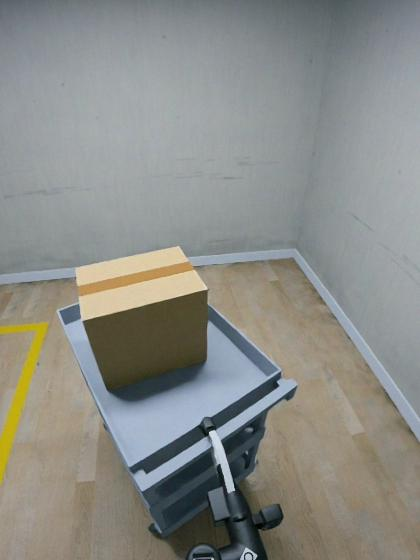

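move(blocking=false, cameras=[], r2={"base": {"translate_m": 0.173, "strafe_m": -0.276}, "joints": {"wrist_yaw_rad": 0.508}, "speeds": {"wrist_yaw_rad": 0.085}, "pace": "slow", "contact_limits": {"translate_m": 0.6}})

wait(seconds=6, cameras=["r2_head_camera"])

Scene clock: 4405.53 s.
move: r2 moving
r1.base_odometry: x=-1.815 y=-1.128 heading=+1.504
r1.turned_by_wheels: +0.000
r1.turned_by_imu: +0.000
r1.base_tilt: forward=-1.6 right=+1.3
r1.lidar_m: 0.60 0.61 3.47 4.01 4.62 2.65 1.46 1.21 1.23 1.34 1.13 1.10
r1.base_status: not commanded
r1.joint_positions: lift_m=+0.660 arm_m=+0.200 wrist_yaw_rad=+0.849 wrist_pitch_rad=+0.002 wrist_roll_rad=+0.000 gripper_m=-0.037
r1.joint_status: not commanded
r1.measured_speeds: translate_m=+0.000 strafe_m=+0.000 rotate_rad=+0.000 lift_m=+0.000 arm_m=+0.000 wrist_yaw_rad=+0.000 wrist_pitch_rad=+0.000 wrist_roll_rad=+0.000
r1.motor_effort: lift_m=+23(23) arm_m=-5(6) wheel_0=+11(12) wheel_1=-1(1) wheel_2=+9(9)
r1.servo_current: wrist_yaw_rad=59(59) wrist_pitch_rad=39(46) wrist_roll_rad=59(59) gripper_m=85(91)
r1.contact_limits: translate_m 0.5
r1.hand_pose: x=+0.6272 y=+0.1588 z=+0.8372 quat_wxyz=(+0.911, +0.000, +0.001, +0.412) (m; r1's base frame)
r1.wrist_depth_mm: - - 240 243 245 249 251 / - - 240 243 246 249 251 / - - 240 244 247 249 252 / - - 241 245 247 250 253 / - - 241 245 247 251 253 / - - 241 184 248 250 253 / - 1921 242 178 248 252 253
r2.base_odometry: x=-5.148 y=-0.164 heading=-3.023
r2.turned_by_wheels: +0.000
r2.turned_by_imu: +0.000
r2.base_tilt: forward=-0.7 right=+0.1
r2.lidar_m: 0.33 0.31 3.06 2.92 0.61 0.40 0.35 0.36 0.48 1.05 1.24 0.49
r2.base_status: translate_m moving; strafe_m moving
r2.joint_positions: lift_m=+0.688 arm_m=+0.000 wrist_yaw_rad=+0.241 wrist_pitch_rad=+0.002 wrist_roll_rad=+1.568 gripper_m=-0.035
r2.joint_status: wrist_yaw_rad moving
r2.measured_speeds: translate_m=+0.025 strafe_m=-0.042 rotate_rad=+0.000 lift_m=+0.000 arm_m=+0.000 wrist_yaw_rad=+0.074 wrist_pitch_rad=+0.000 wrist_roll_rad=+0.000
r2.motor_effort: lift_m=+18(18) arm_m=+4(4) wheel_0=+9(12) wheel_1=-6(7) wheel_2=-11(11)
r2.servo_current: wrist_yaw_rad=72(72) wrist_pitch_rad=39(46) wrist_roll_rad=46(59) gripper_m=91(98)
r2.contact_limits: lift_m 0.2; translate_m 0.6
r2.hand_pose: x=+0.4718 y=-0.0161 z=+0.8655 quat_wxyz=(+0.703, +0.701, +0.086, +0.084) (m; r2's base frame)
r2.wrist_depth_mm: - - - 222 296 1464 1118 / - - - 208 274 1808 1281 / - - - 196 259 1983 - / - - 462 188 247 - - / - - 452 178 236 - - / - - 185 169 182 - - / - - 436 112 217 - -
pictures: none
No camera images: "cameras" was empty.

Scene clock: 4409.57 s.
earlier move: r2 done
r1.base_odometry: x=-1.815 y=-1.128 heading=+1.504
r1.turned_by_wheels: +0.000
r1.turned_by_imu: +0.000
r1.base_tilt: forward=-1.6 right=+1.3
r1.lidar_m: 0.55 0.59 3.48 4.01 4.60 2.65 1.46 1.22 1.25 1.32 1.11 1.13
r1.base_status: not commanded
r1.joint_positions: lift_m=+0.660 arm_m=+0.200 wrist_yaw_rad=+0.849 wrist_pitch_rad=+0.002 wrist_roll_rad=+0.000 gripper_m=-0.037
r1.joint_status: not commanded
r1.measured_speeds: translate_m=+0.000 strafe_m=+0.000 rotate_rad=+0.000 lift_m=+0.000 arm_m=+0.000 wrist_yaw_rad=+0.000 wrist_pitch_rad=+0.000 wrist_roll_rad=+0.000
r1.motor_effort: lift_m=+23(23) arm_m=-5(6) wheel_0=+11(12) wheel_1=-1(2) wheel_2=+9(9)
r1.servo_current: wrist_yaw_rad=46(72) wrist_pitch_rad=39(52) wrist_roll_rad=52(65) gripper_m=91(91)
r1.contact_limits: translate_m 0.5
r1.hand_pose: x=+0.6272 y=+0.1588 z=+0.8372 quat_wxyz=(+0.911, +0.000, +0.001, +0.412) (m; r1's base frame)
r1.wrist_depth_mm: - - 239 243 245 249 251 / - - 240 245 246 249 251 / - - 241 244 246 248 251 / - - 241 244 247 250 252 / - - 242 245 248 250 253 / - - 242 184 247 251 253 / - 1921 243 178 248 252 254
r2.base_odometry: x=-5.344 y=+0.080 heading=-3.023
r2.turned_by_wheels: +0.000
r2.turned_by_imu: -0.001
r2.base_tilt: forward=-0.7 right=+0.1
r2.lidar_m: 0.42 0.28 2.89 3.73 0.84 0.54 0.50 0.51 0.64 0.92 0.95 1.20
r2.base_status: done
r2.joint_positions: lift_m=+0.688 arm_m=+0.000 wrist_yaw_rad=+0.505 wrist_pitch_rad=+0.002 wrist_roll_rad=+1.568 gripper_m=-0.035
r2.joint_status: all done
r2.measured_speeds: translate_m=+0.000 strafe_m=+0.000 rotate_rad=+0.000 lift_m=+0.000 arm_m=+0.000 wrist_yaw_rad=+0.000 wrist_pitch_rad=+0.000 wrist_roll_rad=+0.000
r2.motor_effort: lift_m=+17(18) arm_m=+4(4) wheel_0=+4(12) wheel_1=-2(7) wheel_2=-9(16)
r2.servo_current: wrist_yaw_rad=52(189) wrist_pitch_rad=39(52) wrist_roll_rad=46(65) gripper_m=91(98)
r2.contact_limits: lift_m 0.2; translate_m 0.6
r2.hand_pose: x=+0.4656 y=+0.0630 z=+0.8655 quat_wxyz=(+0.686, +0.684, +0.177, +0.176) (m; r2's base frame)
r2.wrist_depth_mm: - - - 219 300 324 1098 / - - - 209 277 1863 1308 / - - - 195 262 1983 - / - - 462 187 246 - - / - - 452 176 235 - - / - - 186 167 182 - - / - 433 436 112 211 - -
wait: 4.03 of 6 s (r2 has come to rest)
pictures: r2_head_camera
Images, in order (width x height): r2_head_camera 420x560.

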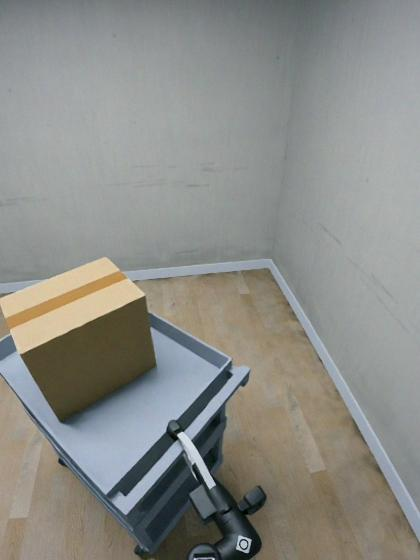

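move(blocking=false, cameras=[], r2={"base": {"translate_m": 0.234, "strafe_m": -0.184}, "joints": {"wrist_yaw_rad": 0.705}, "speeds": {"wrist_yaw_rad": 0.06}, "pace": "slow", "contact_limits": {"translate_m": 0.6}})

wait(seconds=6, cameras=["r2_head_camera", "r2_head_left_camera"])

Scene clock: 4429.70 s.
move: r2 moving
r1.base_odometry: x=-1.815 y=-1.128 heading=+1.504
r1.turned_by_wheels: +0.000
r1.turned_by_imu: +0.000
r1.base_tilt: forward=-1.5 right=+1.3
r1.lidar_m: 0.59 0.60 3.47 4.02 4.64 2.63 1.48 1.22 1.24 1.35 1.15 1.12
r1.base_status: not commanded
r1.joint_positions: lift_m=+0.660 arm_m=+0.200 wrist_yaw_rad=+0.849 wrist_pitch_rad=+0.002 wrist_roll_rad=+0.000 gripper_m=-0.037
r1.joint_status: not commanded
r1.measured_speeds: translate_m=+0.000 strafe_m=+0.000 rotate_rad=+0.000 lift_m=+0.000 arm_m=+0.000 wrist_yaw_rad=+0.000 wrist_pitch_rad=+0.000 wrist_roll_rad=+0.000
r1.motor_effort: lift_m=+23(23) arm_m=-5(6) wheel_0=+11(12) wheel_1=-1(1) wheel_2=+9(9)
r1.servo_current: wrist_yaw_rad=52(59) wrist_pitch_rad=46(46) wrist_roll_rad=52(65) gripper_m=85(91)
r1.contact_limits: translate_m 0.5
r1.hand_pose: x=+0.6272 y=+0.1588 z=+0.8372 quat_wxyz=(+0.911, +0.000, +0.001, +0.412) (m; r1's base frame)
r1.wrist_depth_mm: - - 239 242 245 248 251 / - - 239 243 246 249 251 / - - 240 244 247 249 251 / - - 241 244 247 250 252 / - - 242 245 247 250 253 / - - 241 184 248 251 254 / - 1921 242 178 248 252 254
r2.base_odometry: x=-5.356 y=+0.087 heading=-3.024
r2.turned_by_wheels: -0.001
r2.turned_by_imu: +0.000
r2.base_tilt: forward=-0.7 right=+0.0
r2.lidar_m: 0.40 0.27 2.86 3.76 0.83 0.57 0.49 0.50 0.65 0.93 0.94 1.20
r2.base_status: translate_m moving; strafe_m moving
r2.joint_positions: lift_m=+0.688 arm_m=+0.000 wrist_yaw_rad=+0.523 wrist_pitch_rad=+0.002 wrist_roll_rad=+1.568 gripper_m=-0.035
r2.joint_status: wrist_yaw_rad moving
r2.measured_speeds: translate_m=+0.041 strafe_m=-0.033 rotate_rad=-0.003 lift_m=+0.000 arm_m=+0.000 wrist_yaw_rad=+0.038 wrist_pitch_rad=+0.000 wrist_roll_rad=+0.000
r2.motor_effort: lift_m=+17(18) arm_m=+4(4) wheel_0=+8(10) wheel_1=-3(5) wheel_2=-14(15)
r2.servo_current: wrist_yaw_rad=65(91) wrist_pitch_rad=39(46) wrist_roll_rad=46(52) gripper_m=85(91)
r2.contact_limits: lift_m 0.2; translate_m 0.6
r2.hand_pose: x=+0.4644 y=+0.0683 z=+0.8655 quat_wxyz=(+0.684, +0.682, +0.183, +0.182) (m; r2's base frame)
r2.wrist_depth_mm: - - - 222 304 322 332 / - - - 206 279 1863 1281 / - - - 197 262 1921 - / - - 459 187 247 - - / - - 449 175 235 - - / - - 186 166 182 - - / - 436 433 112 211 - -
pictures: none
No camera images: "cameras" was empty.

Scene clock: 4433.40 s.
earlier move: r2 done
r1.base_odometry: x=-1.815 y=-1.128 heading=+1.504
r1.turned_by_wheels: +0.000
r1.turned_by_imu: +0.000
r1.base_tilt: forward=-1.6 right=+1.3
r1.lidar_m: 0.58 0.57 3.48 4.01 4.65 2.63 1.47 1.23 1.23 1.35 1.12 1.13
r1.base_status: not commanded
r1.joint_positions: lift_m=+0.660 arm_m=+0.200 wrist_yaw_rad=+0.849 wrist_pitch_rad=+0.002 wrist_roll_rad=+0.000 gripper_m=-0.037
r1.joint_status: not commanded
r1.measured_speeds: translate_m=+0.000 strafe_m=+0.000 rotate_rad=+0.000 lift_m=+0.000 arm_m=+0.000 wrist_yaw_rad=+0.000 wrist_pitch_rad=+0.000 wrist_roll_rad=+0.000
r1.motor_effort: lift_m=+23(23) arm_m=-5(6) wheel_0=+11(12) wheel_1=-1(2) wheel_2=+9(9)
r1.servo_current: wrist_yaw_rad=52(78) wrist_pitch_rad=39(52) wrist_roll_rad=33(72) gripper_m=78(98)
r1.contact_limits: translate_m 0.5
r1.hand_pose: x=+0.6272 y=+0.1588 z=+0.8372 quat_wxyz=(+0.911, +0.000, +0.001, +0.412) (m; r1's base frame)
r1.wrist_depth_mm: - - 240 243 245 249 250 / - - 240 244 246 249 251 / - - 240 244 246 248 252 / - - 241 244 247 250 253 / - - 241 245 248 250 252 / - - 241 184 247 250 253 / - 1983 242 178 248 251 254
r2.base_odometry: x=-5.598 y=+0.235 heading=-3.024
r2.turned_by_wheels: +0.000
r2.turned_by_imu: -0.001
r2.base_tilt: forward=-0.7 right=+0.0
r2.lidar_m: 0.47 0.25 0.40 3.96 1.19 0.79 0.71 0.70 0.80 0.70 0.73 0.90
r2.base_status: done
r2.joint_positions: lift_m=+0.688 arm_m=+0.000 wrist_yaw_rad=+0.701 wrist_pitch_rad=+0.002 wrist_roll_rad=+1.568 gripper_m=-0.035
r2.joint_status: all done
r2.measured_speeds: translate_m=+0.000 strafe_m=+0.000 rotate_rad=+0.000 lift_m=+0.000 arm_m=+0.000 wrist_yaw_rad=+0.000 wrist_pitch_rad=+0.000 wrist_roll_rad=+0.000
r2.motor_effort: lift_m=+17(18) arm_m=+4(4) wheel_0=+2(10) wheel_1=-3(6) wheel_2=-8(17)
r2.servo_current: wrist_yaw_rad=46(124) wrist_pitch_rad=46(52) wrist_roll_rad=46(59) gripper_m=91(98)
r2.contact_limits: lift_m 0.2; translate_m 0.6
r2.hand_pose: x=+0.4477 y=+0.1191 z=+0.8655 quat_wxyz=(+0.665, +0.663, +0.243, +0.242) (m; r2's base frame)
r2.wrist_depth_mm: - - - 250 332 340 340 / - - - 222 300 1618 1229 / - - - 204 276 1808 - / - - - 195 255 - - / - - 455 177 236 - - / - - 186 165 183 - - / - 418 424 112 207 - -
wait: 3.70 of 6 s (r2 has come to rest)
pictures: r2_head_camera, r2_head_left_camera
Images, in order (width x height): r2_head_camera 420x560, r2_head_left_camera 420x672.

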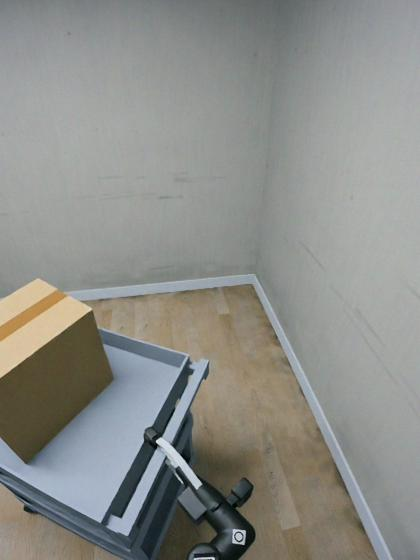

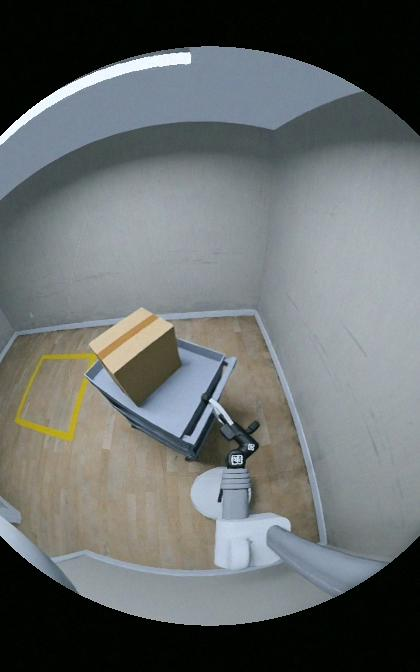

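move(blocking=false, cameras=[], r2={"base": {"translate_m": 0.306, "strafe_m": -0.055}, "joints": {"wrist_yaw_rad": 1.1}, "speeds": {"wrist_yaw_rad": 0.115}, "pace": "slow", "contact_limits": {"translate_m": 0.6}})

wait(seconds=6, cameras=["r2_head_camera", "r2_head_left_camera"])

Scene clock: 4462.37 s.
move: r2 moving
r1.base_odometry: x=-1.815 y=-1.128 heading=+1.504
r1.turned_by_wheels: +0.000
r1.turned_by_imu: +0.000
r1.base_tilt: forward=-1.6 right=+1.2
r1.lidar_m: 0.58 0.59 3.48 4.02 4.65 2.65 1.46 1.23 1.24 1.38 1.11 1.11
r1.base_status: not commanded
r1.joint_positions: lift_m=+0.660 arm_m=+0.200 wrist_yaw_rad=+0.849 wrist_pitch_rad=+0.002 wrist_roll_rad=+0.000 gripper_m=-0.037
r1.joint_status: not commanded
r1.measured_speeds: translate_m=+0.000 strafe_m=+0.000 rotate_rad=+0.000 lift_m=+0.000 arm_m=+0.000 wrist_yaw_rad=+0.000 wrist_pitch_rad=+0.000 wrist_roll_rad=+0.000
r1.motor_effort: lift_m=+23(23) arm_m=-5(6) wheel_0=+12(12) wheel_1=-1(1) wheel_2=+9(9)
r1.servo_current: wrist_yaw_rad=46(72) wrist_pitch_rad=33(52) wrist_roll_rad=46(52) gripper_m=85(91)
r1.contact_limits: translate_m 0.5
r1.hand_pose: x=+0.6272 y=+0.1588 z=+0.8372 quat_wxyz=(+0.911, +0.000, +0.001, +0.412) (m; r1's base frame)
r1.wrist_depth_mm: - - 239 242 245 248 250 / - - 240 244 246 249 251 / - - 241 244 246 249 252 / - - 241 244 247 250 252 / - - 243 245 248 250 252 / - - 241 184 247 251 253 / - 1921 242 178 248 252 254
r2.base_odometry: x=-5.611 y=+0.236 heading=-3.025
r2.turned_by_wheels: -0.001
r2.turned_by_imu: +0.000
r2.base_tilt: forward=-0.7 right=+0.1
r2.lidar_m: 0.46 0.25 0.41 3.94 1.24 0.79 0.70 0.73 0.79 0.71 0.72 0.94
r2.base_status: translate_m moving; strafe_m moving
r2.joint_positions: lift_m=+0.688 arm_m=+0.000 wrist_yaw_rad=+0.733 wrist_pitch_rad=+0.002 wrist_roll_rad=+1.568 gripper_m=-0.035
r2.joint_status: wrist_yaw_rad moving
r2.measured_speeds: translate_m=+0.048 strafe_m=-0.009 rotate_rad=-0.002 lift_m=+0.000 arm_m=+0.000 wrist_yaw_rad=+0.081 wrist_pitch_rad=+0.000 wrist_roll_rad=+0.000
r2.motor_effort: lift_m=+17(18) arm_m=+4(4) wheel_0=-2(8) wheel_1=+7(8) wheel_2=-15(15)
r2.servo_current: wrist_yaw_rad=130(130) wrist_pitch_rad=46(46) wrist_roll_rad=39(52) gripper_m=85(98)
r2.contact_limits: lift_m 0.2; translate_m 0.6
r2.hand_pose: x=+0.4437 y=+0.1280 z=+0.8655 quat_wxyz=(+0.661, +0.659, +0.254, +0.253) (m; r2's base frame)
r2.wrist_depth_mm: - - - 247 329 338 338 / - - - 220 300 1708 1308 / - - - 206 274 1863 - / - - - 193 254 - - / - - 455 176 236 - - / - - 186 164 183 - - / - 418 421 112 206 - -
pictures: none
No camera images: "cameras" was empty.

Scene clock: 4466.23 s.
earlier move: r2 done
r1.base_odometry: x=-1.815 y=-1.128 heading=+1.504
r1.turned_by_wheels: +0.000
r1.turned_by_imu: +0.000
r1.base_tilt: forward=-1.6 right=+1.2
r1.lidar_m: 0.58 0.61 3.48 4.00 4.66 2.62 1.47 1.24 1.21 1.31 1.14 1.13
r1.base_status: not commanded
r1.joint_positions: lift_m=+0.660 arm_m=+0.200 wrist_yaw_rad=+0.849 wrist_pitch_rad=+0.002 wrist_roll_rad=+0.000 gripper_m=-0.037
r1.joint_status: not commanded
r1.measured_speeds: translate_m=+0.000 strafe_m=+0.000 rotate_rad=+0.000 lift_m=+0.000 arm_m=+0.000 wrist_yaw_rad=+0.000 wrist_pitch_rad=+0.000 wrist_roll_rad=+0.000
r1.motor_effort: lift_m=+23(23) arm_m=-5(6) wheel_0=+11(12) wheel_1=-1(2) wheel_2=+9(9)
r1.servo_current: wrist_yaw_rad=46(72) wrist_pitch_rad=46(52) wrist_roll_rad=59(72) gripper_m=85(98)
r1.contact_limits: translate_m 0.5
r1.hand_pose: x=+0.6272 y=+0.1588 z=+0.8372 quat_wxyz=(+0.911, +0.000, +0.001, +0.412) (m; r1's base frame)
r1.wrist_depth_mm: - - 240 243 245 248 251 / - - 239 244 246 248 251 / - - 240 244 246 249 252 / - - 241 244 248 250 252 / - - 242 245 248 251 253 / - - 242 184 247 251 254 / - 1983 243 178 248 252 255
r2.base_odometry: x=-5.908 y=+0.255 heading=-3.025
r2.turned_by_wheels: +0.000
r2.turned_by_imu: -0.003
r2.base_tilt: forward=-0.7 right=+0.0
r2.lidar_m: 0.49 0.26 0.25 4.03 2.38 1.10 0.99 1.00 0.69 0.58 0.64 0.80
r2.base_status: done
r2.joint_positions: lift_m=+0.688 arm_m=+0.000 wrist_yaw_rad=+1.082 wrist_pitch_rad=+0.002 wrist_roll_rad=+1.568 gripper_m=-0.035
r2.joint_status: all done
r2.measured_speeds: translate_m=+0.000 strafe_m=+0.000 rotate_rad=+0.000 lift_m=+0.000 arm_m=+0.000 wrist_yaw_rad=+0.000 wrist_pitch_rad=+0.000 wrist_roll_rad=+0.000
r2.motor_effort: lift_m=+17(18) arm_m=+4(4) wheel_0=-1(8) wheel_1=+4(8) wheel_2=-10(18)
r2.servo_current: wrist_yaw_rad=98(260) wrist_pitch_rad=46(52) wrist_roll_rad=52(59) gripper_m=85(98)
r2.contact_limits: lift_m 0.2; translate_m 0.6
r2.hand_pose: x=+0.3835 y=+0.2136 z=+0.8655 quat_wxyz=(+0.607, +0.605, +0.364, +0.364) (m; r2's base frame)
r2.wrist_depth_mm: - - - 206 276 1464 1182 / - - - 196 263 1708 1308 / - - - 188 251 1921 - / - - 455 182 240 - - / - - 452 173 231 - - / - - 185 164 181 - - / - 442 445 112 215 - -
wait: 3.87 of 6 s (r2 has come to rest)
pictures: r2_head_camera, r2_head_left_camera
Images, in order (width x height): r2_head_camera 420x560, r2_head_left_camera 420x672.

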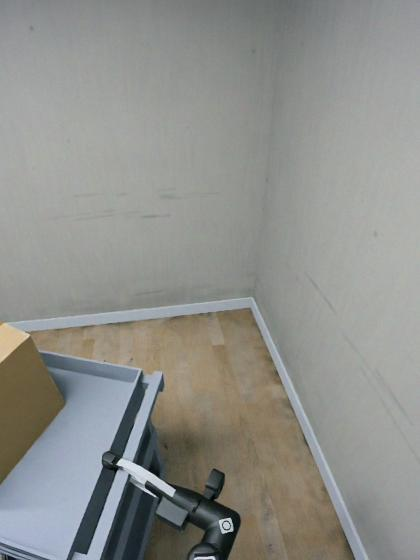

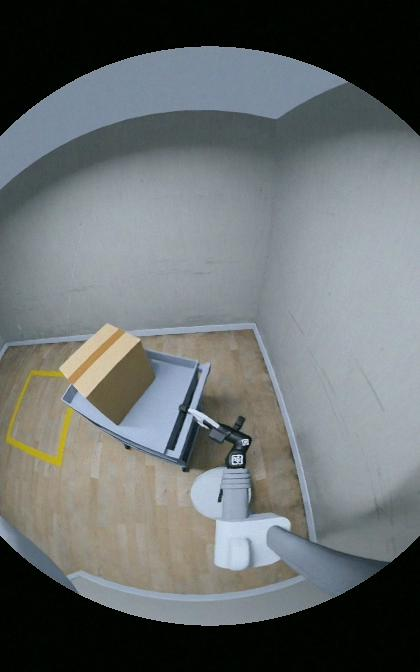

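move(blocking=false, cameras=[], r2={"base": {"rotate_rad": 0.3}, "joints": {"wrist_yaw_rad": 0.79}, "speeds": {"wrist_yaw_rad": 0.42}, "pace": "slow", "contact_limits": {"rotate_rad": 0.6}})

wait(seconds=3, cameras=["r2_head_camera"])

Scene clock: 4518.33 s.
move: r2 moving
r1.base_odometry: x=-1.815 y=-1.128 heading=+1.504
r1.turned_by_wheels: +0.000
r1.turned_by_imu: +0.000
r1.base_tilt: forward=-1.5 right=+1.3
r1.lidar_m: 0.60 0.58 3.49 4.00 4.63 2.64 1.45 1.23 1.24 1.34 1.13 1.11
r1.base_status: not commanded
r1.joint_positions: lift_m=+0.660 arm_m=+0.200 wrist_yaw_rad=+0.849 wrist_pitch_rad=+0.002 wrist_roll_rad=+0.000 gripper_m=-0.037
r1.joint_status: not commanded
r1.measured_speeds: translate_m=+0.000 strafe_m=+0.000 rotate_rad=+0.000 lift_m=+0.000 arm_m=+0.000 wrist_yaw_rad=+0.000 wrist_pitch_rad=+0.000 wrist_roll_rad=+0.000
r1.motor_effort: lift_m=+23(23) arm_m=-5(6) wheel_0=+11(12) wheel_1=-1(1) wheel_2=+9(9)
r1.servo_current: wrist_yaw_rad=46(59) wrist_pitch_rad=33(52) wrist_roll_rad=39(52) gripper_m=91(91)
r1.contact_limits: translate_m 0.5
r1.hand_pose: x=+0.6272 y=+0.1588 z=+0.8372 quat_wxyz=(+0.911, +0.000, +0.001, +0.412) (m; r1's base frame)
r1.wrist_depth_mm: - - 239 243 246 248 251 / - - 240 244 246 249 252 / - - 241 243 246 249 252 / - - 241 244 247 249 253 / - - 241 245 247 250 252 / - - 241 184 248 252 254 / - 1921 242 178 248 251 254
r2.base_odometry: x=-5.908 y=+0.255 heading=-2.900
r2.turned_by_wheels: +0.124
r2.turned_by_imu: +0.120
r2.base_tilt: forward=-0.7 right=+0.1
r2.lidar_m: 0.42 0.25 0.32 4.06 1.43 1.06 0.99 0.95 0.66 0.60 0.62 0.90
r2.base_status: rotate_rad moving
r2.joint_positions: lift_m=+0.688 arm_m=+0.000 wrist_yaw_rad=+0.915 wrist_pitch_rad=+0.002 wrist_roll_rad=+1.568 gripper_m=-0.035
r2.joint_status: wrist_yaw_rad moving
r2.measured_speeds: translate_m=-0.001 strafe_m=+0.001 rotate_rad=+0.484 lift_m=+0.000 arm_m=+0.000 wrist_yaw_rad=-0.477 wrist_pitch_rad=+0.000 wrist_roll_rad=+0.000
r2.motor_effort: lift_m=+17(18) arm_m=+4(4) wheel_0=-16(18) wheel_1=-8(8) wheel_2=-16(16)
r2.servo_current: wrist_yaw_rad=20(65) wrist_pitch_rad=39(46) wrist_roll_rad=52(59) gripper_m=91(98)
r2.contact_limits: lift_m 0.2; rotate_rad 0.6
r2.hand_pose: x=+0.4160 y=+0.1753 z=+0.8655 quat_wxyz=(+0.636, +0.633, +0.313, +0.312) (m; r2's base frame)
r2.wrist_depth_mm: - - - 215 293 322 1098 / - - - 202 272 1661 1308 / - - - 191 257 1808 - / - - 459 185 244 - - / - - 452 174 232 - - / - - 183 165 181 - - / - 433 436 112 211 - -
pictures: none
No camera images: "cameras" was empty.

Scene clock: 4519.20 s.
earlier move: r2 done
r1.base_odometry: x=-1.815 y=-1.128 heading=+1.504
r1.turned_by_wheels: +0.000
r1.turned_by_imu: +0.000
r1.base_tilt: forward=-1.6 right=+1.2
r1.lidar_m: 0.59 0.58 3.48 4.03 4.61 2.61 1.44 1.23 1.22 1.33 1.14 1.13
r1.base_status: not commanded
r1.joint_positions: lift_m=+0.660 arm_m=+0.200 wrist_yaw_rad=+0.849 wrist_pitch_rad=+0.002 wrist_roll_rad=+0.000 gripper_m=-0.037
r1.joint_status: not commanded
r1.measured_speeds: translate_m=+0.000 strafe_m=+0.000 rotate_rad=+0.000 lift_m=+0.000 arm_m=+0.000 wrist_yaw_rad=+0.000 wrist_pitch_rad=+0.000 wrist_roll_rad=+0.000
r1.motor_effort: lift_m=+23(23) arm_m=-5(6) wheel_0=+11(12) wheel_1=-1(1) wheel_2=+9(9)
r1.servo_current: wrist_yaw_rad=46(65) wrist_pitch_rad=39(52) wrist_roll_rad=26(72) gripper_m=85(91)
r1.contact_limits: translate_m 0.5
r1.hand_pose: x=+0.6272 y=+0.1588 z=+0.8372 quat_wxyz=(+0.911, +0.000, +0.001, +0.412) (m; r1's base frame)
r1.wrist_depth_mm: - - 239 243 246 248 250 / - - 240 244 246 249 251 / - - 241 244 247 249 251 / - - 241 244 247 249 253 / - - 242 245 248 251 252 / - - 241 184 248 251 253 / - 1921 243 178 248 252 253
r2.base_odometry: x=-5.908 y=+0.255 heading=-2.726
r2.turned_by_wheels: +0.174
r2.turned_by_imu: +0.168
r2.base_tilt: forward=-0.7 right=+0.1
r2.lidar_m: 0.46 0.30 0.43 2.48 1.24 1.00 0.99 0.78 0.62 0.61 0.69 1.10
r2.base_status: done
r2.joint_positions: lift_m=+0.688 arm_m=+0.000 wrist_yaw_rad=+0.787 wrist_pitch_rad=+0.002 wrist_roll_rad=+1.568 gripper_m=-0.035
r2.joint_status: all done
r2.measured_speeds: translate_m=+0.000 strafe_m=+0.000 rotate_rad=+0.000 lift_m=+0.000 arm_m=+0.000 wrist_yaw_rad=+0.000 wrist_pitch_rad=+0.000 wrist_roll_rad=+0.000
r2.motor_effort: lift_m=+17(18) arm_m=-3(4) wheel_0=-7(18) wheel_1=-6(9) wheel_2=-7(18)
r2.servo_current: wrist_yaw_rad=59(111) wrist_pitch_rad=39(46) wrist_roll_rad=52(72) gripper_m=98(98)
r2.contact_limits: lift_m 0.2; rotate_rad 0.6
r2.hand_pose: x=+0.4364 y=+0.1426 z=+0.8655 quat_wxyz=(+0.654, +0.652, +0.272, +0.271) (m; r2's base frame)
r2.wrist_depth_mm: - - - 192 257 1576 1229 / - - - 185 250 1708 - / - - - 181 242 - - / - - 459 177 236 - - / - - 455 172 229 - - / - - 184 167 182 - - / - 462 462 112 219 - -
wait: 0.87 of 3 s (r2 has come to rest)
pictures: r2_head_camera
Images, in order (width x height): r2_head_camera 420x560.

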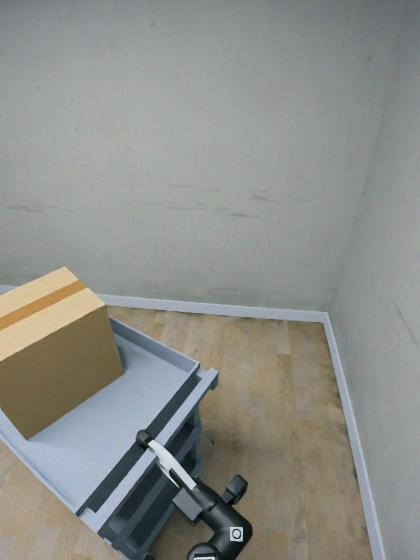

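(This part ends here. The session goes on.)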